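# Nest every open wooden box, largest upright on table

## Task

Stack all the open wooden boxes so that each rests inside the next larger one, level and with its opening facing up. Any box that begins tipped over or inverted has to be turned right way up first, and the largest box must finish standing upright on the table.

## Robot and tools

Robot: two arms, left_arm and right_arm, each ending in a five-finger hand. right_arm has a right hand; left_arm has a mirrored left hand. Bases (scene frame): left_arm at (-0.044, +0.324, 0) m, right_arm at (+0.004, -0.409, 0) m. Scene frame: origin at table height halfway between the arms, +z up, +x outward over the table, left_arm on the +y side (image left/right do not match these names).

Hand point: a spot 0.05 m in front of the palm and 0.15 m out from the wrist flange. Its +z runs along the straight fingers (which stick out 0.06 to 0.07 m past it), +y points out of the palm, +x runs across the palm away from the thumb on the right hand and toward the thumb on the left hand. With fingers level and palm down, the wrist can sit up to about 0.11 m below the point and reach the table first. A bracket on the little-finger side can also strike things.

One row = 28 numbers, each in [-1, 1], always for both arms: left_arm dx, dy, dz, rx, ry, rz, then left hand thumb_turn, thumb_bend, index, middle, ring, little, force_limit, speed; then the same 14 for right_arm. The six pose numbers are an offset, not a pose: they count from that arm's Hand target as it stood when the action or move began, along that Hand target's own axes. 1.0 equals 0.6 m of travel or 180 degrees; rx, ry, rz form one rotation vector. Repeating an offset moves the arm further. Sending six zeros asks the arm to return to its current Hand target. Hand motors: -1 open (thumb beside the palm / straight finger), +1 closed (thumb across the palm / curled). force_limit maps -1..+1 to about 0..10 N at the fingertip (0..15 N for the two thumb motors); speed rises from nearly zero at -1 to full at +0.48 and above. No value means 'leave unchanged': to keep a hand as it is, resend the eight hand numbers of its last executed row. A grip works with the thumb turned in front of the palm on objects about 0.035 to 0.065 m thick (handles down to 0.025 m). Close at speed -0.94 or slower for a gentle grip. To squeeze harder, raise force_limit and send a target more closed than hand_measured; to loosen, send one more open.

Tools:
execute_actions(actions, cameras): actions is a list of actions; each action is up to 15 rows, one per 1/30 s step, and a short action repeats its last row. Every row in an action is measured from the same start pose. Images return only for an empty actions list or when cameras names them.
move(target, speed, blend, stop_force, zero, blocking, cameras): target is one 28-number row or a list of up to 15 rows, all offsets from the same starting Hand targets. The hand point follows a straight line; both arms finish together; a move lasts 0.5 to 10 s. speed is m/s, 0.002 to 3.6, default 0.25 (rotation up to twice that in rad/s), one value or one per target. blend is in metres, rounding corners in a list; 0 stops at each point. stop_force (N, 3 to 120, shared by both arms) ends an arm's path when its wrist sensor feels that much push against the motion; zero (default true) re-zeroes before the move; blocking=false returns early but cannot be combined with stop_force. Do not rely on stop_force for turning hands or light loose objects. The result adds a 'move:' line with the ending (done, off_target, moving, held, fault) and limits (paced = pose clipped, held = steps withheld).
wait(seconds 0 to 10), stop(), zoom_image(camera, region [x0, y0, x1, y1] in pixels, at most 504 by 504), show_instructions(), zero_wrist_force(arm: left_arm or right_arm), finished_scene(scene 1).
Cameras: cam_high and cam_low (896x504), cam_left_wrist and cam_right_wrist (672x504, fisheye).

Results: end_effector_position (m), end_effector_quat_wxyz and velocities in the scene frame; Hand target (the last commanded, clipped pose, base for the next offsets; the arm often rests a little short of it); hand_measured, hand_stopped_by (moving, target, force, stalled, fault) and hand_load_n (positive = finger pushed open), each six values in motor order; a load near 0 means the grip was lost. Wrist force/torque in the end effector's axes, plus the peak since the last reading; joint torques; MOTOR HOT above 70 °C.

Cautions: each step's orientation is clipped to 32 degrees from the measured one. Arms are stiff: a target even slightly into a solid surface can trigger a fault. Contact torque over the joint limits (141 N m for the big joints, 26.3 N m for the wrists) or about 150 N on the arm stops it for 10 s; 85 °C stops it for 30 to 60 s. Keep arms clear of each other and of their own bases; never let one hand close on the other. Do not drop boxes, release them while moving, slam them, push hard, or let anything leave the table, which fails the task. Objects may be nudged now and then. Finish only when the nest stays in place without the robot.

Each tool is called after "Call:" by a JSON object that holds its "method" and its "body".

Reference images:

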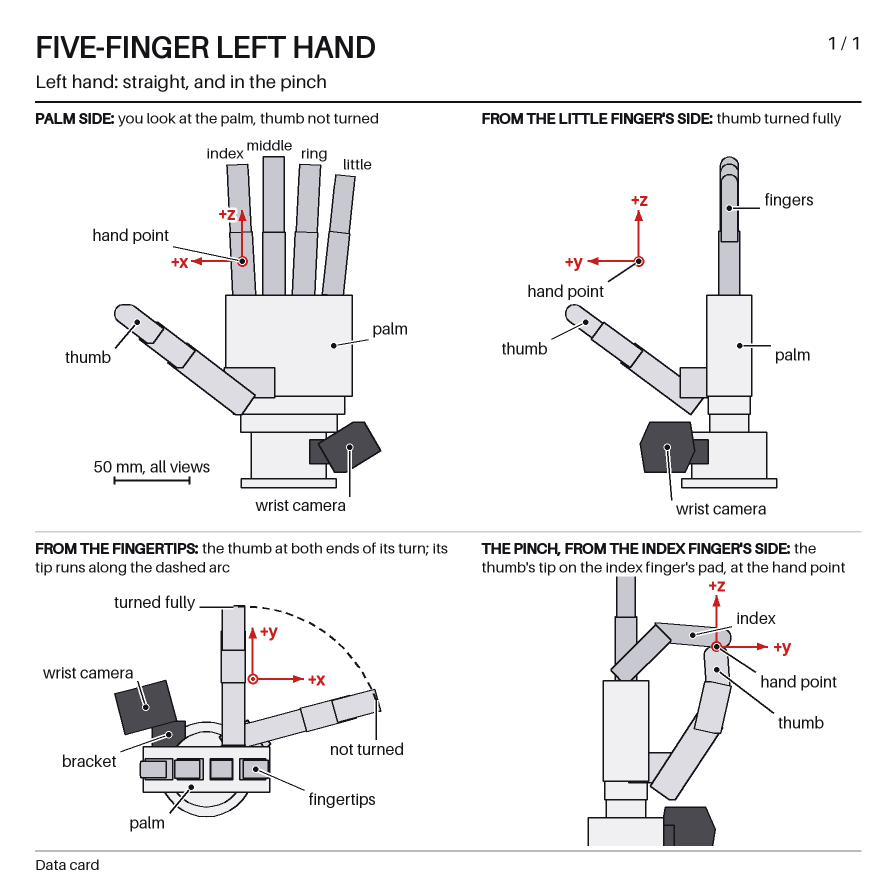

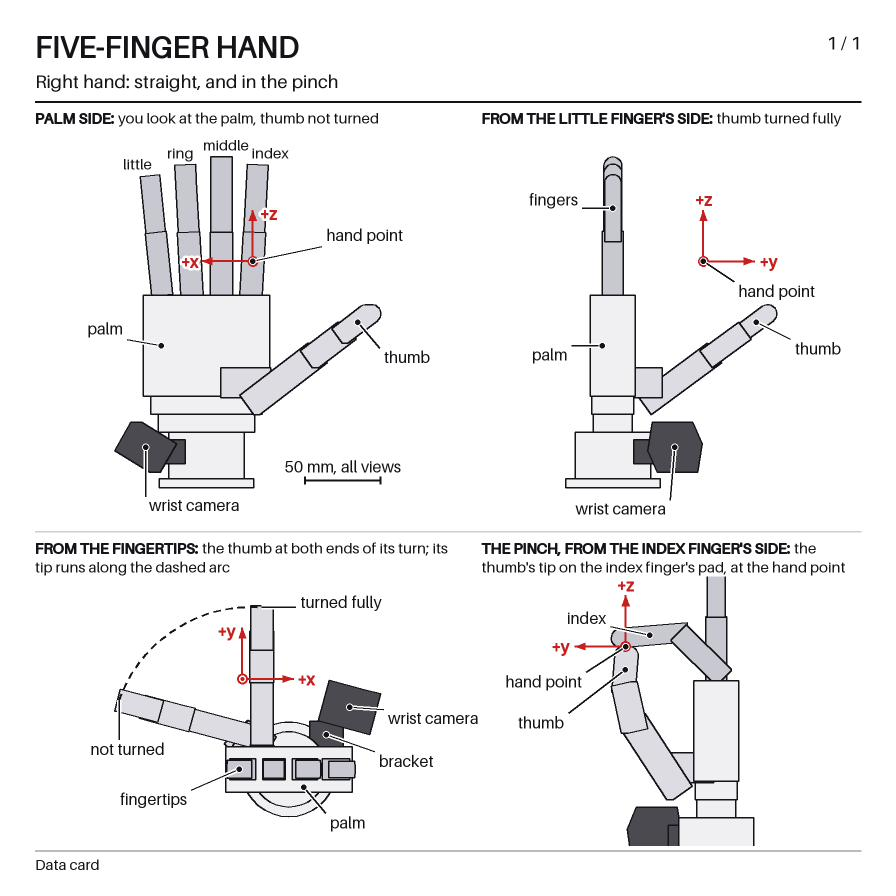

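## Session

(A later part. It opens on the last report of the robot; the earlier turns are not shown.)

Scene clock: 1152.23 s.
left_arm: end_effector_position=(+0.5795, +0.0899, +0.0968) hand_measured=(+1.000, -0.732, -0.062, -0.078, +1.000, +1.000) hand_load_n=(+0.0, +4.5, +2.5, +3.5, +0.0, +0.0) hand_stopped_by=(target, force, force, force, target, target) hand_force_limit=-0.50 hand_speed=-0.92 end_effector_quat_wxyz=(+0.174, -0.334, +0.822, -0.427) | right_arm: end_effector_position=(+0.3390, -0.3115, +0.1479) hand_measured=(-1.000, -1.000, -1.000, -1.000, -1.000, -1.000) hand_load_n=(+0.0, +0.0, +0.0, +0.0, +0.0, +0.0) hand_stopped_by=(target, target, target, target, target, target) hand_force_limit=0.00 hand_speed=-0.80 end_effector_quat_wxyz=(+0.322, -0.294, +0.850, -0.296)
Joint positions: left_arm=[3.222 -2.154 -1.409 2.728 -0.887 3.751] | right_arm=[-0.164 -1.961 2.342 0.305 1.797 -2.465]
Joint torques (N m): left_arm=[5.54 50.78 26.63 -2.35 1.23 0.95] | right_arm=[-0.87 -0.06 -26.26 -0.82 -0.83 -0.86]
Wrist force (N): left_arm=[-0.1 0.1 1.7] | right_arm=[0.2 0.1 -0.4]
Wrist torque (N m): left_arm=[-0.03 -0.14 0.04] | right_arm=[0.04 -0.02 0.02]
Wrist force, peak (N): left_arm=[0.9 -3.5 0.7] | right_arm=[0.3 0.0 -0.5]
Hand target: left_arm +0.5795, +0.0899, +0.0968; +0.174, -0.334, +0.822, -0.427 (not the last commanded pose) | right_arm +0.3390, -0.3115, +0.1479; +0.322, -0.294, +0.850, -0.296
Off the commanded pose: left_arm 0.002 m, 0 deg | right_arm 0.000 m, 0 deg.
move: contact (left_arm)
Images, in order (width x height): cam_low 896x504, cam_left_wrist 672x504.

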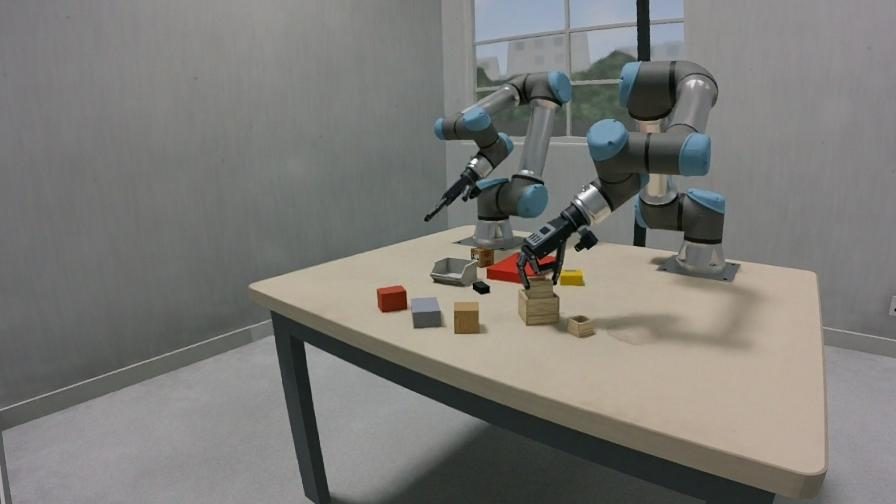

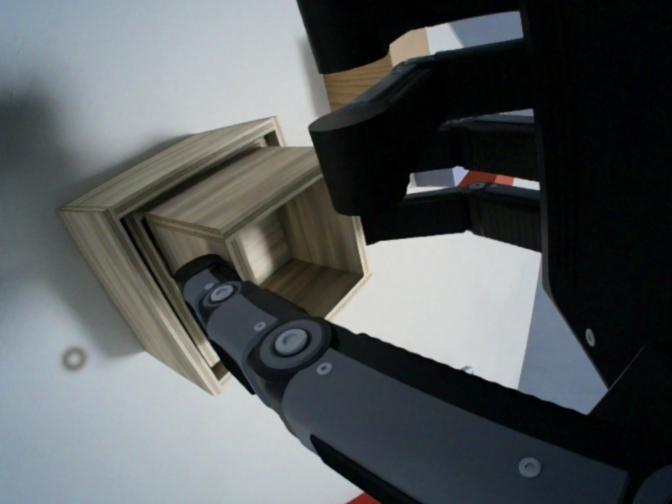

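Call:
{"method": "zoom_image", "body": {"camera": "cam_left_wrist", "region": [115, 195, 175, 240]}}

Call:
{"method": "zoom_image", "body": {"camera": "cam_left_wrist", "region": [160, 110, 330, 240]}}

Scaled by 8.400 from the camera's 672x504 image, which has a finer 960x720 frame.

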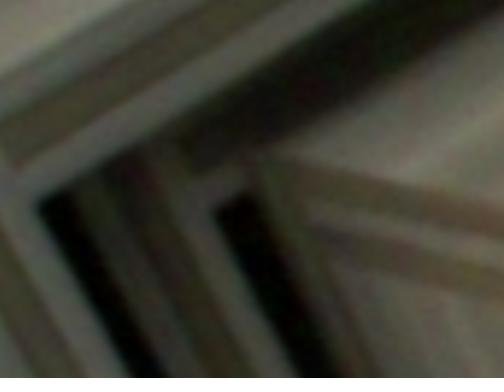

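Scaled by 2.965 from the camera's 672x504 image, which has a finer 960x720 frame.

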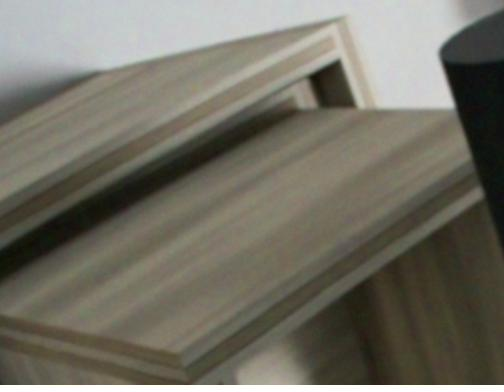

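Call:
{"method": "move", "body": {"target": [[0,-0.00504,-0.00355,0,0,0,1,-0.6,0.12,0.12,1,1,-0.5,-0.92,0,0,0,0,0,0,-1,-1,-1,-1,-1,-1,0,-0.8],[0.00253,-0.00431,-0.00459,0,0,0,1,-0.6,0.12,0.12,1,1,-0.5,-0.92,0,0,0,0,0,0,-1,-1,-1,-1,-1,-1,0,-0.8]], "speed": 0.02, "cameras": ["cam_low","cam_left_wrist"]}}

Call:
{"method": "zoom_image", "body": {"camera": "cam_left_wrist", "region": [110, 190, 180, 240]}}

Call:
{"method": "zoom_image", "body": {"camera": "cam_low", "region": [510, 265, 570, 330]}}

Scene clock: 1168.27 s.
left_arm: end_effector_position=(+0.5778, +0.0894, +0.1006) hand_measured=(+1.000, -0.732, -0.062, -0.078, +1.000, +1.000) hand_load_n=(+0.0, +4.5, +2.0, +3.0, +0.5, +0.0) hand_stopped_by=(target, force, force, force, target, target) hand_force_limit=-0.50 hand_speed=-0.92 end_effector_quat_wxyz=(+0.174, -0.334, +0.822, -0.427) | right_arm: end_effector_position=(+0.3390, -0.3115, +0.1479) hand_measured=(-1.000, -1.000, -1.000, -1.000, -1.000, -1.000) hand_load_n=(+0.0, +0.0, +0.0, +0.0, +0.0, +0.0) hand_stopped_by=(target, target, target, target, target, target) hand_force_limit=0.00 hand_speed=-0.80 end_effector_quat_wxyz=(+0.322, -0.294, +0.850, -0.296)
Joint positions: left_arm=[3.222 -2.147 -1.41 2.723 -0.887 3.75] | right_arm=[-0.164 -1.961 2.342 0.305 1.797 -2.465]
Joint torques (N m): left_arm=[-6.39 30.31 26.69 -1.43 -1.83 -1.32] | right_arm=[-0.61 0.28 -26.78 -0.78 -0.85 -0.86]
Wrist force (N): left_arm=[-0.1 0.3 1.9] | right_arm=[-0.1 0.1 0.0]
Wrist torque (N m): left_arm=[-0.02 -0.15 0.05] | right_arm=[0.01 0.01 0.00]
Wrist force, peak (N): left_arm=[-0.4 0.3 2.0] | right_arm=[-0.1 -0.2 -0.4]
Hand target: left_arm +0.5779, +0.0894, +0.1005; +0.174, -0.334, +0.822, -0.427 | right_arm +0.3390, -0.3115, +0.1479; +0.322, -0.294, +0.850, -0.296
Off the commanded pose: left_arm 0.000 m, 0 deg | right_arm 0.000 m, 0 deg.
move: done
Images, in order (width x height): cam_low 896x504, cam_left_wrist 672x504.

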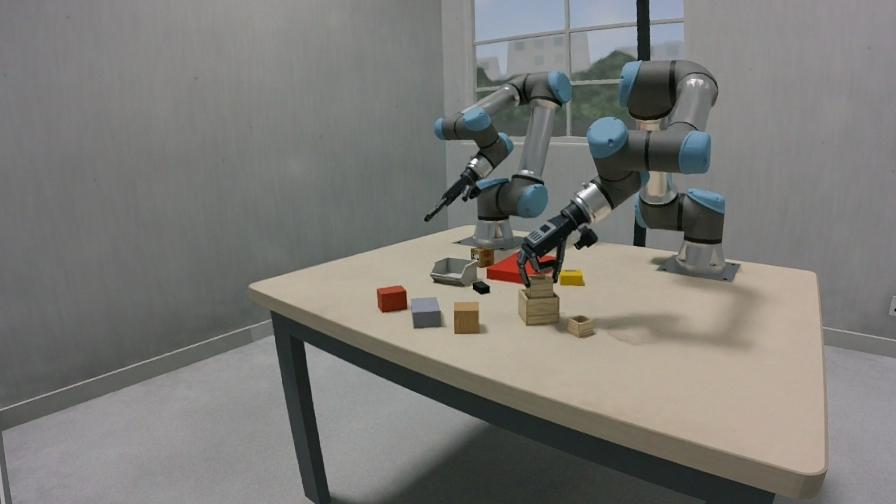

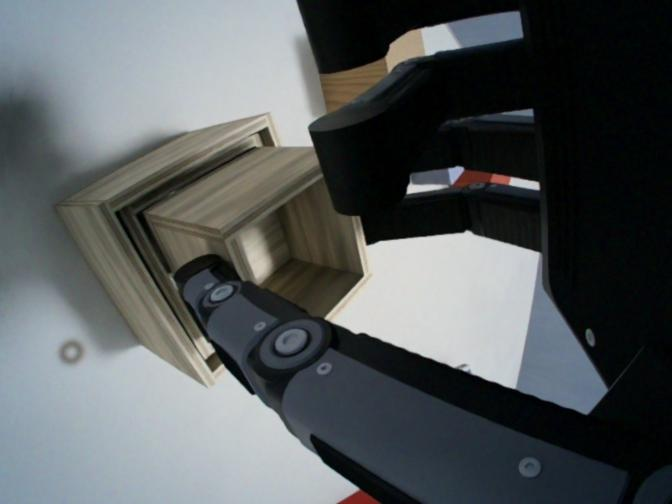

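Scaled by 7.200 from the camera's 672x504 image, which has a finer 960x720 frame.

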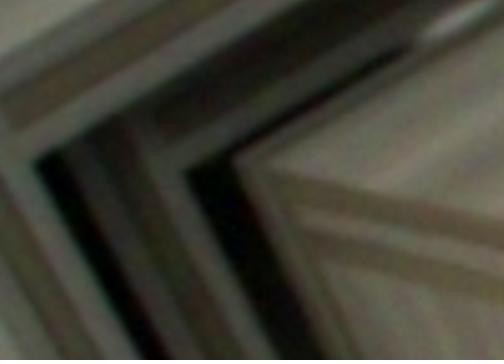

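Scaled by 7.754 from the camera's 896x504 image, which has a finer 1280x720 frame.

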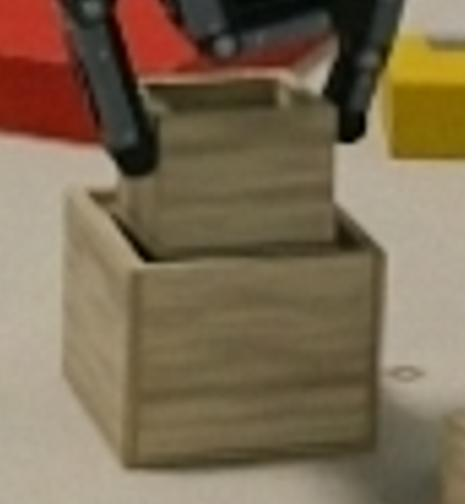

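Call:
{"method": "move", "body": {"target": [0.00137,0.00093,-0.00133,0,0,0,1,-0.6,0.12,0.12,1,1,-0.5,-0.92,0,0,0,0,0,0,-1,-1,-1,-1,-1,-1,0,-0.8], "speed": 0.02, "cameras": ["cam_left_wrist"]}}

Call:
{"method": "zoom_image", "body": {"camera": "cam_left_wrist", "region": [110, 190, 180, 240]}}

Scene clock: 1175.63 s.
left_arm: end_effector_position=(+0.5766, +0.0895, +0.1005) hand_measured=(+1.000, -0.732, -0.062, -0.078, +1.000, +1.000) hand_load_n=(+0.5, +4.5, +2.5, +3.0, +0.0, +0.0) hand_stopped_by=(target, force, force, force, target, target) hand_force_limit=-0.50 hand_speed=-0.92 end_effector_quat_wxyz=(+0.174, -0.334, +0.822, -0.427) | right_arm: end_effector_position=(+0.3390, -0.3115, +0.1479) hand_measured=(-1.000, -1.000, -1.000, -1.000, -1.000, -1.000) hand_load_n=(+0.0, +0.0, +0.0, +0.0, +0.0, +0.0) hand_stopped_by=(target, target, target, target, target, target) hand_force_limit=0.00 hand_speed=-0.80 end_effector_quat_wxyz=(+0.322, -0.294, +0.850, -0.296)
Joint positions: left_arm=[3.222 -2.144 -1.415 2.725 -0.887 3.751] | right_arm=[-0.164 -1.961 2.342 0.305 1.797 -2.465]
Joint torques (N m): left_arm=[6.37 48.08 11.11 0.18 2.1 0.97] | right_arm=[-0.39 0.45 -26.32 -0.85 -0.84 -0.85]
Wrist force (N): left_arm=[-0.2 0.3 1.9] | right_arm=[0.0 0.0 -0.2]
Wrist torque (N m): left_arm=[-0.01 -0.14 0.03] | right_arm=[0.01 0.01 0.01]
Wrist force, peak (N): left_arm=[-0.3 0.2 2.1] | right_arm=[0.1 0.1 -0.5]
Hand target: left_arm +0.5766, +0.0895, +0.1005; +0.174, -0.334, +0.822, -0.427 | right_arm +0.3390, -0.3115, +0.1479; +0.322, -0.294, +0.850, -0.296
Off the commanded pose: left_arm 0.000 m, 0 deg | right_arm 0.000 m, 0 deg.
move: done
Images, in order (width x height): cam_left_wrist 672x504.

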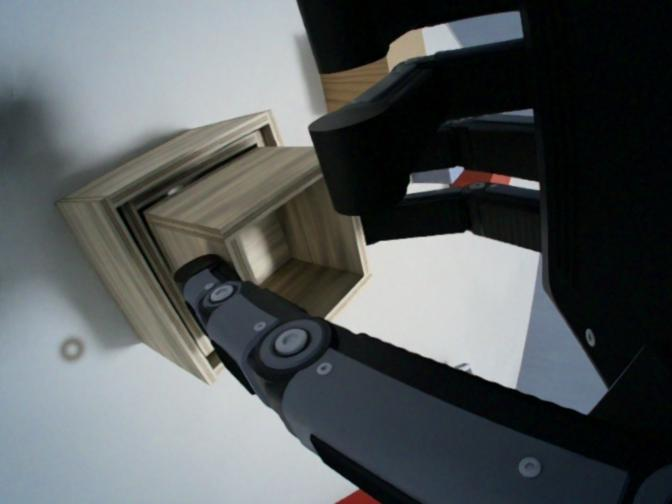

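Scaled by 7.200 from the camera's 672x504 image, which has a finer 960x720 frame.

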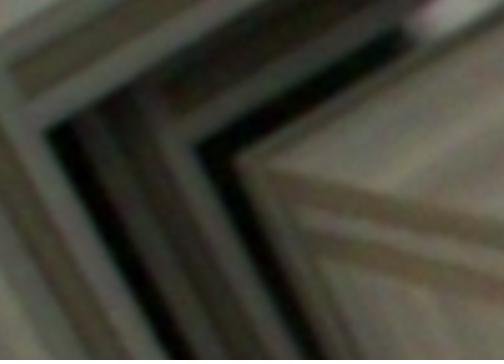

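Call:
{"method": "move", "body": {"target": [0,0.01023,0.00719,0,0,0,1,-0.6,0.12,0.12,1,1,-0.5,-0.92,0,0,0,0,0,0,-1,-1,-1,-1,-1,-1,0,-0.8], "speed": 0.006, "stop_force": 3, "cameras": ["cam_low","cam_left_wrist"]}}

Call:
{"method": "zoom_image", "body": {"camera": "cam_left_wrist", "region": [110, 190, 180, 240]}}

Call:
{"method": "zoom_image", "body": {"camera": "cam_low", "region": [510, 265, 570, 330]}}

Scene clock: 1181.77 s.
left_arm: end_effector_position=(+0.5766, +0.0895, +0.0930) hand_measured=(+1.000, -0.732, -0.062, -0.078, +1.000, +1.000) hand_load_n=(+0.0, +5.0, +2.5, +3.0, +0.0, +0.0) hand_stopped_by=(target, force, force, force, target, target) hand_force_limit=-0.50 hand_speed=-0.92 end_effector_quat_wxyz=(+0.174, -0.334, +0.822, -0.427) | right_arm: end_effector_position=(+0.3390, -0.3115, +0.1479) hand_measured=(-1.000, -1.000, -1.000, -1.000, -1.000, -1.000) hand_load_n=(-0.5, +0.0, +0.0, +0.0, +0.0, +0.0) hand_stopped_by=(target, target, target, target, target, target) hand_force_limit=0.00 hand_speed=-0.80 end_effector_quat_wxyz=(+0.322, -0.294, +0.850, -0.296)
Joint positions: left_arm=[3.222 -2.152 -1.424 2.741 -0.887 3.751] | right_arm=[-0.164 -1.961 2.342 0.305 1.797 -2.465]
Joint torques (N m): left_arm=[2.12 37.61 16.2 -2.3 1.62 -1.03] | right_arm=[-0.59 0.4 -26.22 -0.81 -0.88 -0.85]
Wrist force (N): left_arm=[-0.2 0.2 2.0] | right_arm=[0.0 -0.1 -0.2]
Wrist torque (N m): left_arm=[-0.03 -0.14 0.03] | right_arm=[-0.01 0.00 0.00]
Wrist force, peak (N): left_arm=[-0.1 0.4 2.2] | right_arm=[0.1 0.3 -0.4]
Hand target: left_arm +0.5766, +0.0895, +0.0930; +0.174, -0.334, +0.822, -0.427 | right_arm +0.3390, -0.3115, +0.1479; +0.322, -0.294, +0.850, -0.296
Off the commanded pose: left_arm 0.000 m, 0 deg | right_arm 0.000 m, 0 deg.
move: done
Images, in order (width x height): cam_low 896x504, cam_left_wrist 672x504.

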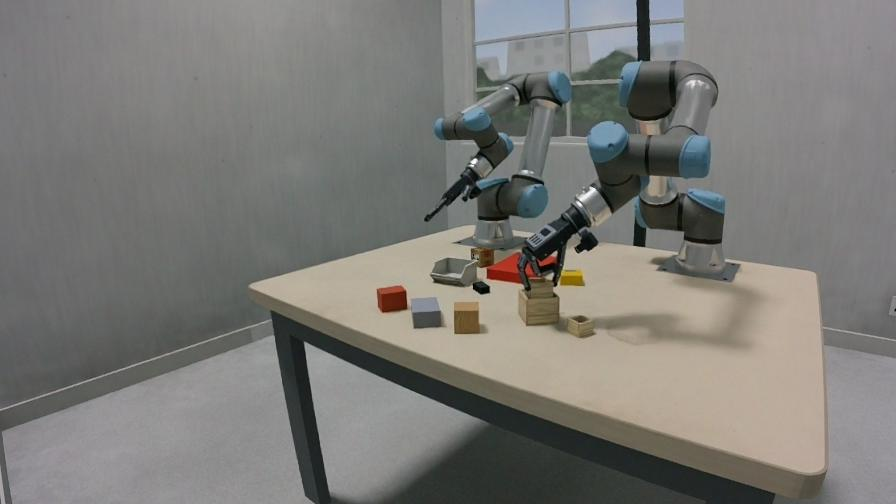

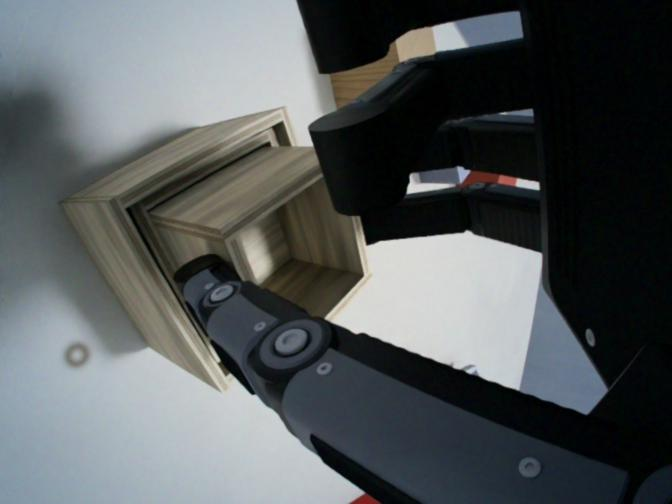

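Scaled by 7.200 from the camera's 672x504 image, which has a finer 960x720 frame.

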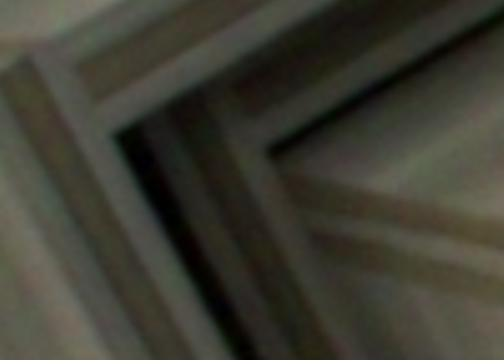

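Scaled by 7.754 from the camera's 896x504 image, which has a finer 1280x720 frame.

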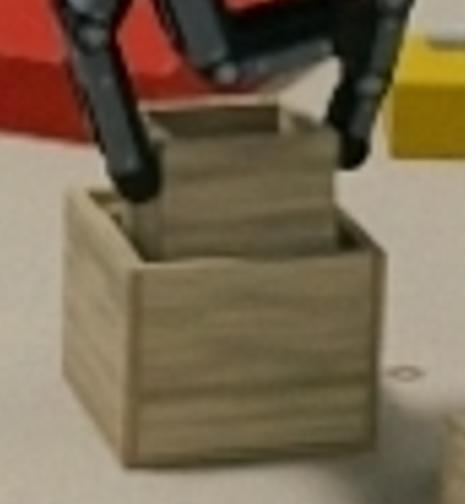

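Call:
{"method": "move", "body": {"target": [[0.0008,-0.00078,0.00111,0,0,0,1,-0.6,0.12,0.12,1,1,-0.5,-0.92,0,0,0,0,0,0,-1,-1,-1,-1,-1,-1,0,-0.8],[0.0008,0.00604,0.0059,0,0,0,1,-0.6,0.12,0.12,1,1,-0.5,-0.92,0,0,0,0,0,0,-1,-1,-1,-1,-1,-1,0,-0.8]], "speed": [0.008,0.006], "stop_force": 3, "cameras": ["cam_low","cam_left_wrist"]}}

Call:
{"method": "zoom_image", "body": {"camera": "cam_left_wrist", "region": [110, 190, 180, 240]}}

Call:
{"method": "zoom_image", "body": {"camera": "cam_low", "region": [510, 265, 570, 330]}}

Scene clock: 1189.93 s.
left_arm: end_effector_position=(+0.5768, +0.0886, +0.0880) hand_measured=(+1.000, -0.732, -0.062, -0.078, +1.000, +1.000) hand_load_n=(+0.0, +4.5, +2.0, +3.5, +0.0, +0.0) hand_stopped_by=(target, force, force, force, target, target) hand_force_limit=-0.50 hand_speed=-0.92 end_effector_quat_wxyz=(+0.174, -0.334, +0.822, -0.427) | right_arm: end_effector_position=(+0.3390, -0.3115, +0.1479) hand_measured=(-1.000, -1.000, -1.000, -1.000, -1.000, -1.000) hand_load_n=(+0.0, +0.0, +0.0, +0.0, +0.0, +0.0) hand_stopped_by=(target, target, target, target, target, target) hand_force_limit=0.00 hand_speed=-0.80 end_effector_quat_wxyz=(+0.322, -0.294, +0.850, -0.296)
Joint positions: left_arm=[3.22 -2.157 -1.428 2.752 -0.888 3.749] | right_arm=[-0.164 -1.961 2.342 0.305 1.797 -2.465]
Joint torques (N m): left_arm=[6.69 38.06 15.99 -2.31 1.26 0.58] | right_arm=[-0.02 0.82 -26.64 -0.86 -0.78 -1.03]
Wrist force (N): left_arm=[0.0 0.2 2.0] | right_arm=[0.1 0.2 -0.3]
Wrist torque (N m): left_arm=[-0.04 -0.15 0.06] | right_arm=[0.05 0.00 0.02]
Wrist force, peak (N): left_arm=[-0.3 0.1 2.2] | right_arm=[0.4 0.2 -0.2]
Hand target: left_arm +0.5768, +0.0886, +0.0880; +0.174, -0.334, +0.822, -0.427 | right_arm +0.3390, -0.3115, +0.1479; +0.322, -0.294, +0.850, -0.296
Off the commanded pose: left_arm 0.000 m, 0 deg | right_arm 0.000 m, 0 deg.
move: done
Images, in order (width x height): cam_low 896x504, cam_left_wrist 672x504.

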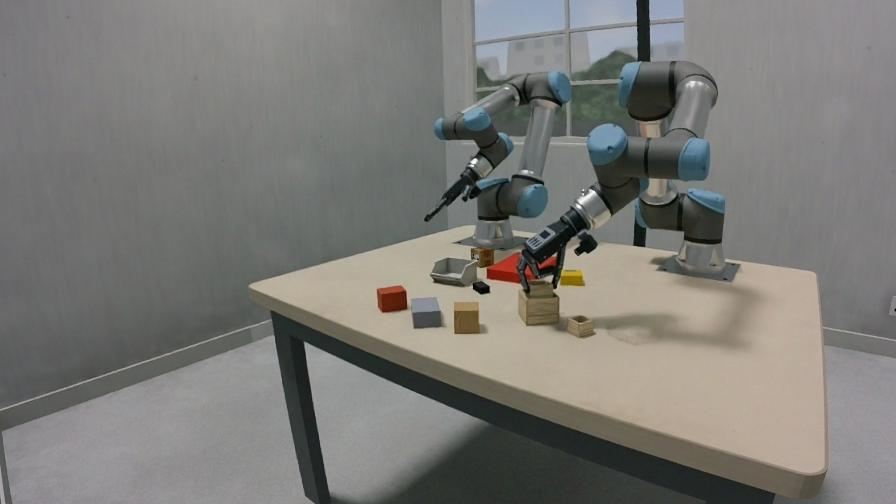

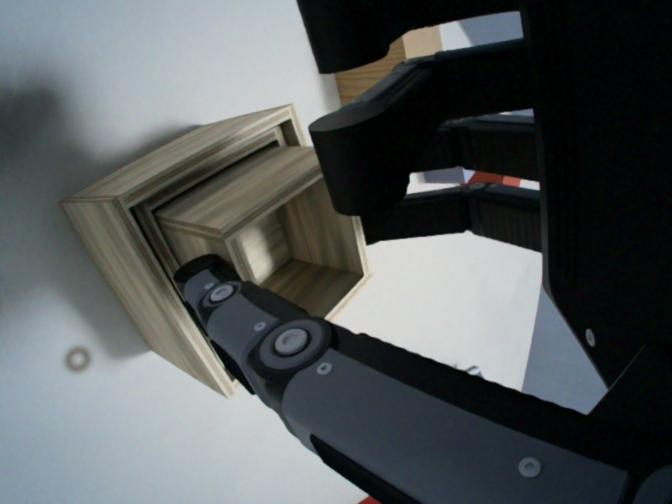

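Scaled by 7.200 from the camera's 672x504 image, which has a finer 960x720 frame.

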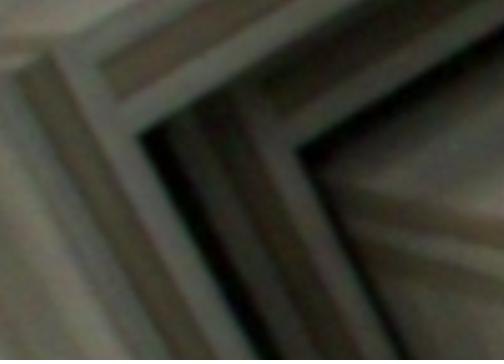

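Scaled by 7.754 from the camera's 896x504 image, which has a finer 1280x720 frame.

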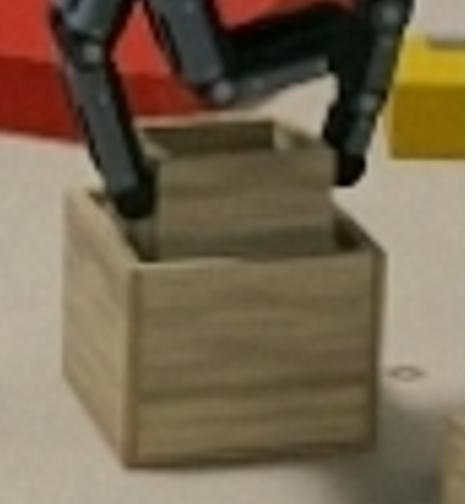

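Call:
{"method": "move", "body": {"target": [0,0.0116,0.00815,0,0,0,1,-0.6,0.12,0.12,1,1,-0.5,-0.92,0,0,0,0,0,0,-1,-1,-1,-1,-1,-1,0,-0.8], "speed": 0.007, "stop_force": 3, "cameras": ["cam_low","cam_left_wrist"]}}

Call:
{"method": "zoom_image", "body": {"camera": "cam_left_wrist", "region": [110, 190, 180, 240]}}

Call:
{"method": "zoom_image", "body": {"camera": "cam_low", "region": [510, 265, 570, 330]}}

Scene clock: 1195.70 s.
left_arm: end_effector_position=(+0.5768, +0.0886, +0.0795) hand_measured=(+1.000, -0.732, -0.062, -0.078, +1.000, +1.000) hand_load_n=(+0.0, +4.5, +2.0, +3.5, +0.0, +0.0) hand_stopped_by=(target, force, force, force, target, target) hand_force_limit=-0.50 hand_speed=-0.92 end_effector_quat_wxyz=(+0.174, -0.334, +0.822, -0.427) | right_arm: end_effector_position=(+0.3390, -0.3115, +0.1479) hand_measured=(-1.000, -1.000, -1.000, -1.000, -1.000, -1.000) hand_load_n=(+0.0, +0.0, -0.5, +0.0, +0.0, +0.0) hand_stopped_by=(target, target, target, target, target, target) hand_force_limit=0.00 hand_speed=-0.80 end_effector_quat_wxyz=(+0.322, -0.294, +0.850, -0.296)
Joint positions: left_arm=[3.22 -2.166 -1.437 2.77 -0.888 3.749] | right_arm=[-0.164 -1.961 2.342 0.305 1.797 -2.465]
Joint torques (N m): left_arm=[2.81 39.93 16.51 -2.44 0.83 -1.28] | right_arm=[-0.15 -0.69 -26.66 -0.96 -0.87 -0.93]
Wrist force (N): left_arm=[-0.1 -0.2 1.7] | right_arm=[0.0 0.0 -0.4]
Wrist torque (N m): left_arm=[-0.01 -0.13 0.06] | right_arm=[0.02 0.02 0.00]
Wrist force, peak (N): left_arm=[-0.2 0.5 2.1] | right_arm=[0.3 0.4 -0.3]
Hand target: left_arm +0.5768, +0.0886, +0.0795; +0.174, -0.334, +0.822, -0.427 | right_arm +0.3390, -0.3115, +0.1479; +0.322, -0.294, +0.850, -0.296
Off the commanded pose: left_arm 0.000 m, 0 deg | right_arm 0.000 m, 0 deg.
move: done
Images, in order (width x height): cam_low 896x504, cam_left_wrist 672x504.

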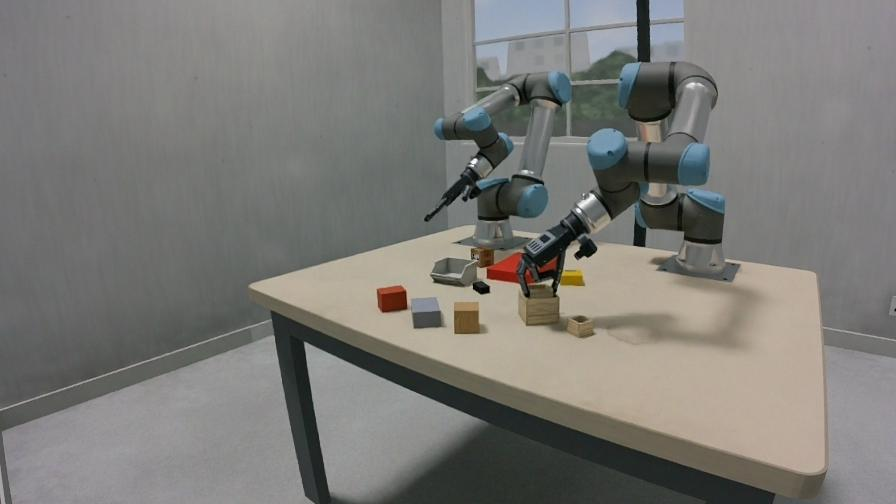

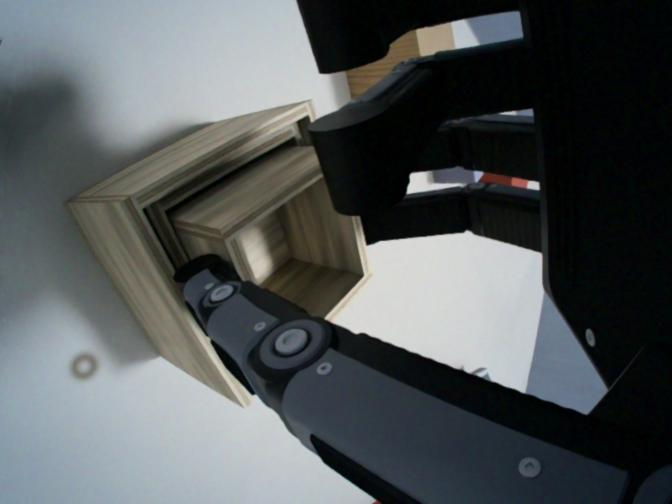

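Scaled by 7.200 from the camera's 672x504 image, which has a finer 960x720 frame.

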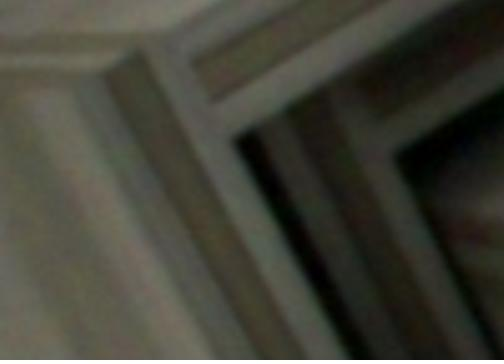

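Scaled by 7.754 from the camera's 896x504 image, which has a finer 1280x720 frame.

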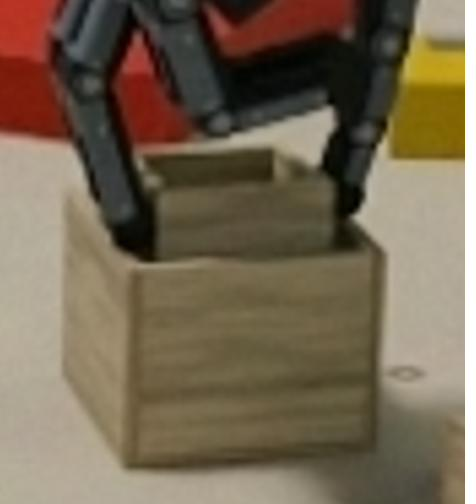

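Call:
{"method": "move", "body": {"target": [0,0.00546,0.00383,0,0,0,1,-0.6,0.12,0.12,1,1,-0.5,-0.92,0,0,0,0,0,0,-1,-1,-1,-1,-1,-1,0,-0.8], "speed": 0.006, "stop_force": 3, "cameras": ["cam_low"]}}

Call:
{"method": "zoom_image", "body": {"camera": "cam_low", "region": [510, 265, 570, 330]}}

Scene clock: 1200.77 s.
left_arm: end_effector_position=(+0.5769, +0.0886, +0.0793) hand_measured=(+1.000, -0.732, -0.062, -0.078, +1.000, +1.000) hand_load_n=(+0.0, +5.0, +2.0, +2.5, +0.0, +0.0) hand_stopped_by=(target, force, force, force, target, target) hand_force_limit=-0.50 hand_speed=-0.92 end_effector_quat_wxyz=(+0.174, -0.334, +0.822, -0.427) | right_arm: end_effector_position=(+0.3390, -0.3115, +0.1479) hand_measured=(-1.000, -1.000, -1.000, -1.000, -1.000, -1.000) hand_load_n=(+0.0, +0.0, +0.0, +0.0, +0.0, +0.0) hand_stopped_by=(target, target, target, target, target, target) hand_force_limit=0.00 hand_speed=-0.80 end_effector_quat_wxyz=(+0.322, -0.294, +0.850, -0.296)
Joint positions: left_arm=[3.22 -2.166 -1.438 2.771 -0.888 3.749] | right_arm=[-0.164 -1.961 2.342 0.305 1.797 -2.465]
Joint torques (N m): left_arm=[-2.46 48.65 25.4 -2.2 -0.21 -1.17] | right_arm=[-1.14 0.58 -25.99 -1 -0.83 -0.85]
Wrist force (N): left_arm=[0.7 -3.6 -1.1] | right_arm=[0.0 -0.1 -0.2]
Wrist torque (N m): left_arm=[0.02 -0.18 0.14] | right_arm=[-0.01 0.00 0.00]
Wrist force, peak (N): left_arm=[1.0 -7.3 -3.4] | right_arm=[0.3 -0.2 -0.4]
Hand target: left_arm +0.5769, +0.0886, +0.0793; +0.174, -0.334, +0.822, -0.427 (not the last commanded pose) | right_arm +0.3390, -0.3115, +0.1479; +0.322, -0.294, +0.850, -0.296
Off the commanded pose: left_arm 0.004 m, 0 deg | right_arm 0.000 m, 0 deg.
move: contact (left_arm)
Images, in order (width x height): cam_low 896x504.

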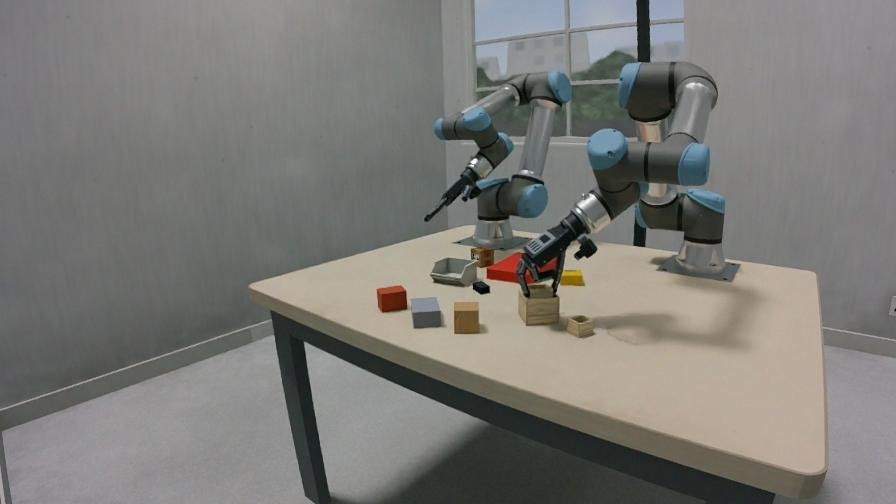

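Scaled by 7.754 from the camera's 896x504 image, which has a finer 1280x720 frame.

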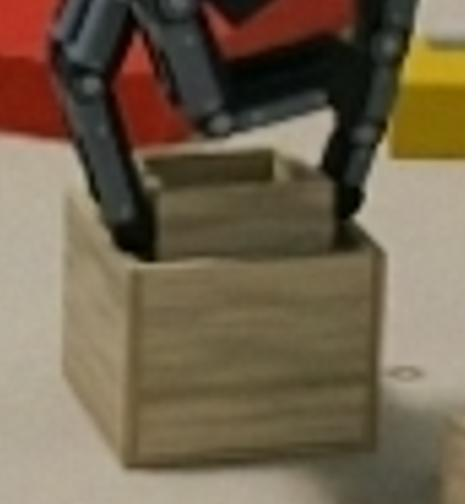

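Call:
{"method": "move", "body": {"target": [0,-0.00204,-0.00144,0,0,0,1,-0.6,0.12,0.12,1,1,-0.5,-0.92,0,0,0,0,0,0,-1,-1,-1,-1,-1,-1,0,-0.8], "speed": 0.01, "cameras": ["cam_left_wrist"]}}

Call:
{"method": "move", "body": {"target": [0,0,0,0,0,0,1,-0.9,-0.3,-0.3,1,1,-0.5,-0.96,0,0,0,0,0,0,-1,-1,-1,-1,-1,-1,0,-0.8], "cameras": ["cam_low","cam_left_wrist"]}}

Scene clock: 1211.20 s.
left_arm: end_effector_position=(+0.5769, +0.0886, +0.0808) hand_measured=(+1.000, -0.732, -0.062, -0.078, +1.000, +1.000) hand_load_n=(+0.0, +5.0, +2.0, +3.0, +0.0, +0.0) hand_stopped_by=(target, force, force, force, target, target) hand_force_limit=-0.50 hand_speed=-0.92 end_effector_quat_wxyz=(+0.174, -0.334, +0.822, -0.427) | right_arm: end_effector_position=(+0.3390, -0.3115, +0.1479) hand_measured=(-1.000, -1.000, -1.000, -1.000, -1.000, -1.000) hand_load_n=(+0.0, +0.0, +0.0, +0.0, +0.0, +0.0) hand_stopped_by=(target, target, target, target, target, target) hand_force_limit=0.00 hand_speed=-0.80 end_effector_quat_wxyz=(+0.322, -0.294, +0.850, -0.296)
Joint positions: left_arm=[3.22 -2.165 -1.436 2.768 -0.888 3.749] | right_arm=[-0.164 -1.961 2.342 0.305 1.797 -2.465]
Joint torques (N m): left_arm=[-0.94 48.93 25.71 -2 -0.13 -0.95] | right_arm=[-0.17 0.58 -27.03 -0.95 -0.8 -0.83]
Wrist force (N): left_arm=[-0.1 0.5 1.9] | right_arm=[0.1 0.1 -0.1]
Wrist torque (N m): left_arm=[0.00 -0.13 0.05] | right_arm=[0.02 -0.01 0.01]
Wrist force, peak (N): left_arm=[0.7 -3.8 -1.1] | right_arm=[-0.1 0.3 -0.4]
Hand target: left_arm +0.5769, +0.0886, +0.0808; +0.174, -0.334, +0.822, -0.427 | right_arm +0.3390, -0.3115, +0.1479; +0.322, -0.294, +0.850, -0.296
Off the commanded pose: left_arm 0.000 m, 0 deg | right_arm 0.000 m, 0 deg.
move: done
Images, in order (width x height): cam_left_wrist 672x504.

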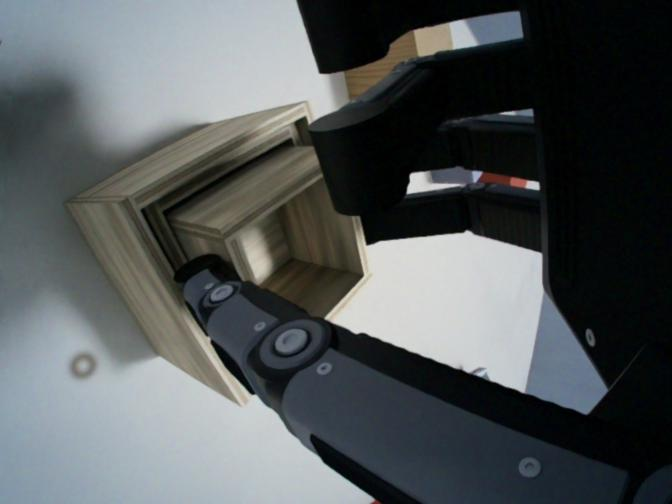

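Scene clock: 1214.27 s.
left_arm: end_effector_position=(+0.5769, +0.0886, +0.0808) hand_measured=(+1.000, -0.900, -0.300, -0.300, +1.000, +1.000) hand_load_n=(+0.0, +0.0, +0.0, +0.0, +0.0, +0.0) hand_stopped_by=(target, target, target, target, target, target) hand_force_limit=-0.50 hand_speed=-0.96 end_effector_quat_wxyz=(+0.174, -0.334, +0.822, -0.427) | right_arm: end_effector_position=(+0.3390, -0.3115, +0.1479) hand_measured=(-1.000, -1.000, -1.000, -1.000, -1.000, -1.000) hand_load_n=(+0.0, +0.0, +0.0, +0.0, +0.0, +0.0) hand_stopped_by=(target, target, target, target, target, target) hand_force_limit=0.00 hand_speed=-0.80 end_effector_quat_wxyz=(+0.322, -0.294, +0.850, -0.296)
Joint positions: left_arm=[3.22 -2.165 -1.436 2.768 -0.888 3.749] | right_arm=[-0.164 -1.961 2.342 0.305 1.797 -2.465]
Joint torques (N m): left_arm=[3.64 30.53 8 0.03 0.84 0.58] | right_arm=[-0.78 0.01 -26.92 -0.96 -0.88 -0.96]
Wrist force (N): left_arm=[-0.2 0.0 1.7] | right_arm=[-0.1 0.0 0.1]
Wrist torque (N m): left_arm=[-0.04 -0.12 0.05] | right_arm=[0.00 0.01 0.01]
Wrist force, peak (N): left_arm=[-0.1 0.5 2.1] | right_arm=[0.0 0.4 -0.3]
Hand target: left_arm +0.5769, +0.0886, +0.0808; +0.174, -0.334, +0.822, -0.427 | right_arm +0.3390, -0.3115, +0.1479; +0.322, -0.294, +0.850, -0.296
Off the commanded pose: left_arm 0.000 m, 0 deg | right_arm 0.000 m, 0 deg.
move: done
Images, in order (width x height): cam_low 896x504, cam_left_wrist 672x504.

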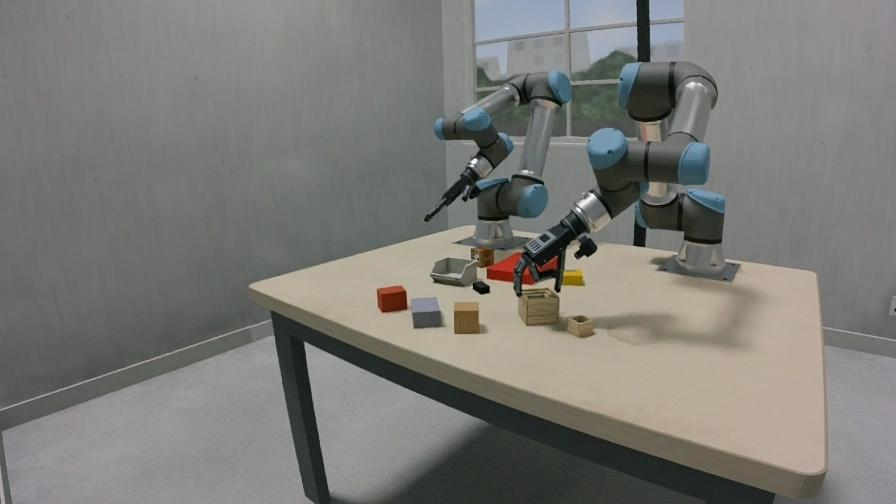

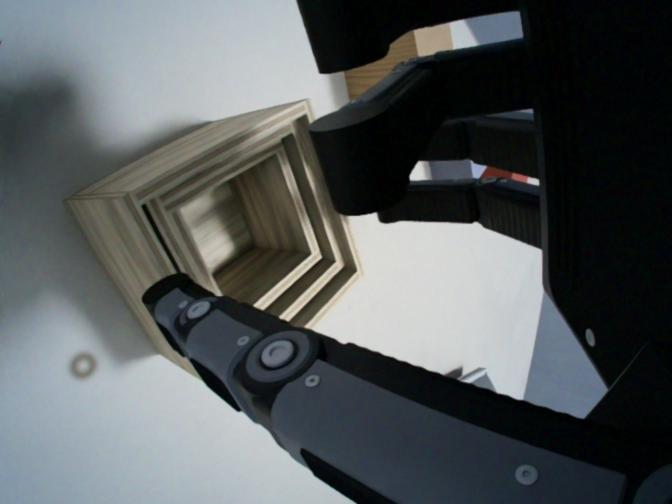

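Call:
{"method": "move", "body": {"target": [0,-0.0818,-0.0575,0,0,0,1,-1,-0.6,-0.6,1,1,-0.5,-0.8,0,0,0,0,0,0,-1,-1,-1,-1,-1,-1,0,-0.8], "speed": 0.1, "cameras": ["cam_high","cam_low","cam_left_wrist"]}}

Call:
{"method": "zoom_image", "body": {"camera": "cam_high", "region": [500, 310, 560, 360]}}

Call:
{"method": "zoom_image", "body": {"camera": "cam_low", "region": [510, 270, 610, 350]}}

Call:
{"method": "zoom_image", "body": {"camera": "cam_left_wrist", "region": [150, 150, 350, 300]}}

Scene clock: 1222.37 s.
left_arm: end_effector_position=(+0.5769, +0.0886, +0.1409) hand_measured=(+1.000, -1.000, -0.600, -0.600, +1.000, +1.000) hand_load_n=(+0.0, +0.0, +0.0, +0.0, +0.0, +0.0) hand_stopped_by=(target, target, target, target, target, target) hand_force_limit=-0.50 hand_speed=-0.80 end_effector_quat_wxyz=(+0.174, -0.333, +0.822, -0.428) | right_arm: end_effector_position=(+0.3390, -0.3115, +0.1479) hand_measured=(-1.000, -1.000, -1.000, -1.000, -1.000, -1.000) hand_load_n=(-0.5, +0.0, +0.0, +0.0, +0.0, +0.0) hand_stopped_by=(target, target, target, target, target, target) hand_force_limit=0.00 hand_speed=-0.80 end_effector_quat_wxyz=(+0.322, -0.294, +0.850, -0.296)
Joint positions: left_arm=[3.22 -2.11 -1.36 2.637 -0.888 3.749] | right_arm=[-0.164 -1.961 2.342 0.305 1.797 -2.465]
Joint torques (N m): left_arm=[6.24 26.75 7.05 -0.29 1.74 1.09] | right_arm=[-0.68 0.19 -27.18 -0.89 -0.8 -0.85]
Wrist force (N): left_arm=[-0.3 0.2 1.5] | right_arm=[0.1 0.1 -0.2]
Wrist torque (N m): left_arm=[-0.01 -0.13 0.03] | right_arm=[0.03 -0.01 0.02]
Wrist force, peak (N): left_arm=[-0.4 1.0 2.3] | right_arm=[0.0 -0.4 -0.4]
Hand target: left_arm +0.5769, +0.0886, +0.1408; +0.174, -0.334, +0.822, -0.427 | right_arm +0.3390, -0.3115, +0.1479; +0.322, -0.294, +0.850, -0.296
Off the commanded pose: left_arm 0.000 m, 0 deg | right_arm 0.000 m, 0 deg.
move: done
Images, in order (width x height): cam_high 896x504, cam_low 896x504, cam_left_wrist 672x504.

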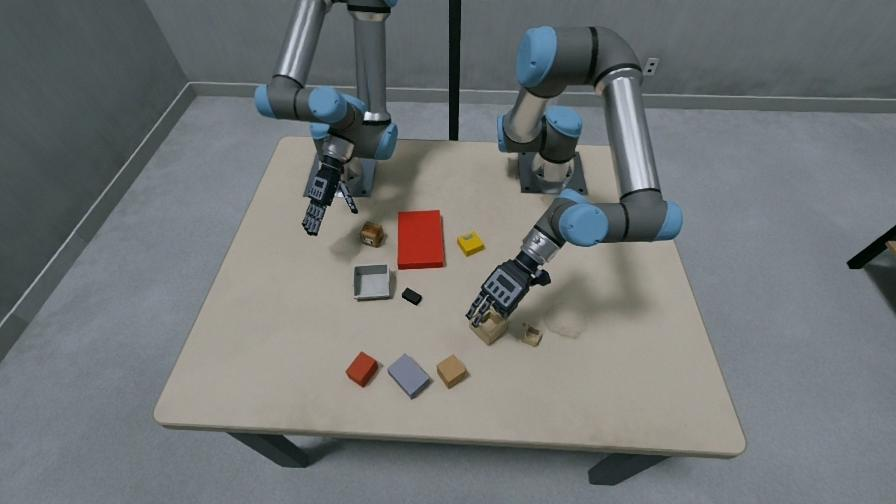

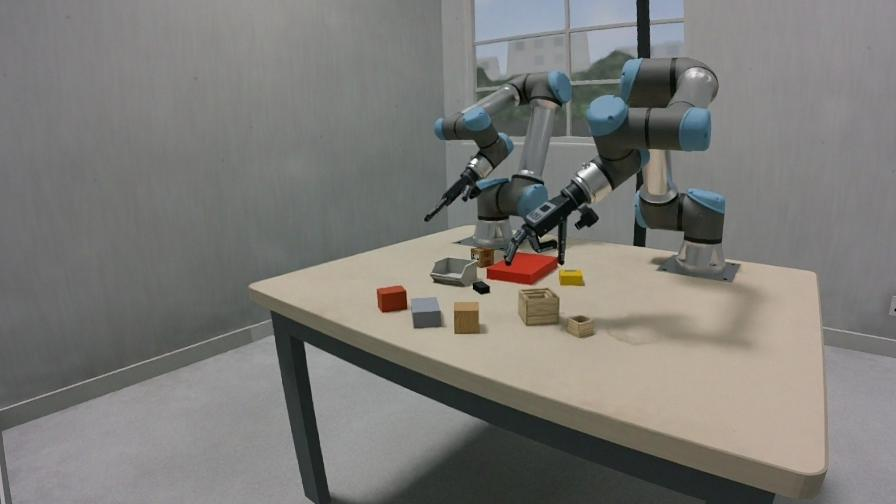

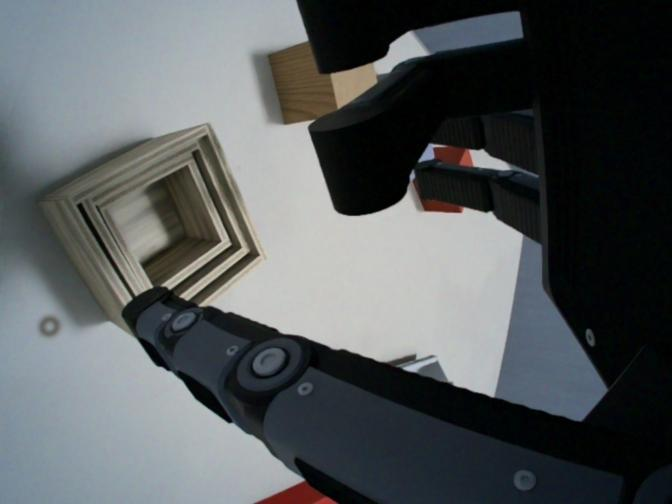

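Scaled by 8.400 from the camera's 896x504 image, which has a finer 1280x720 frame.

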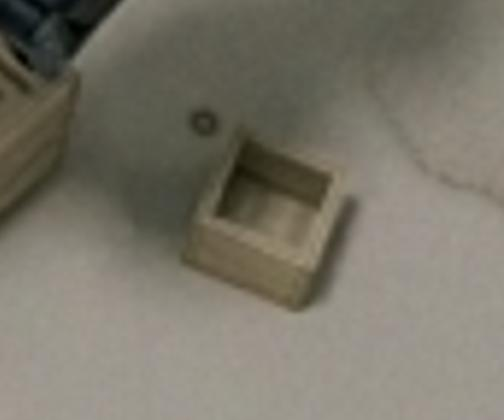

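Scaled by 5.040 from the camera's 896x504 image, which has a finer 1280x720 frame.

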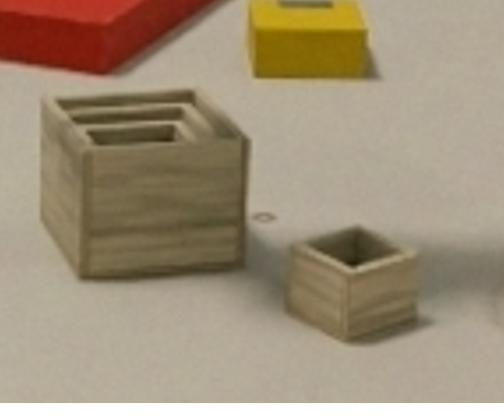

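Scaled by 2.520 from the camera's 672x504 image, which has a finer 960x720 frame.

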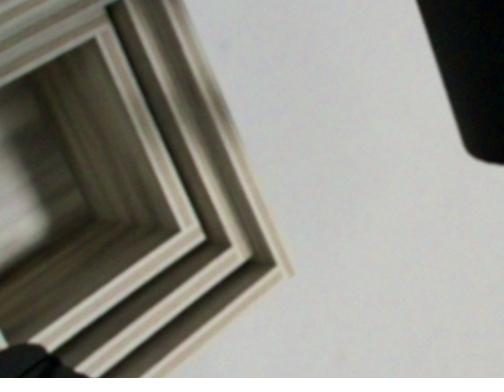

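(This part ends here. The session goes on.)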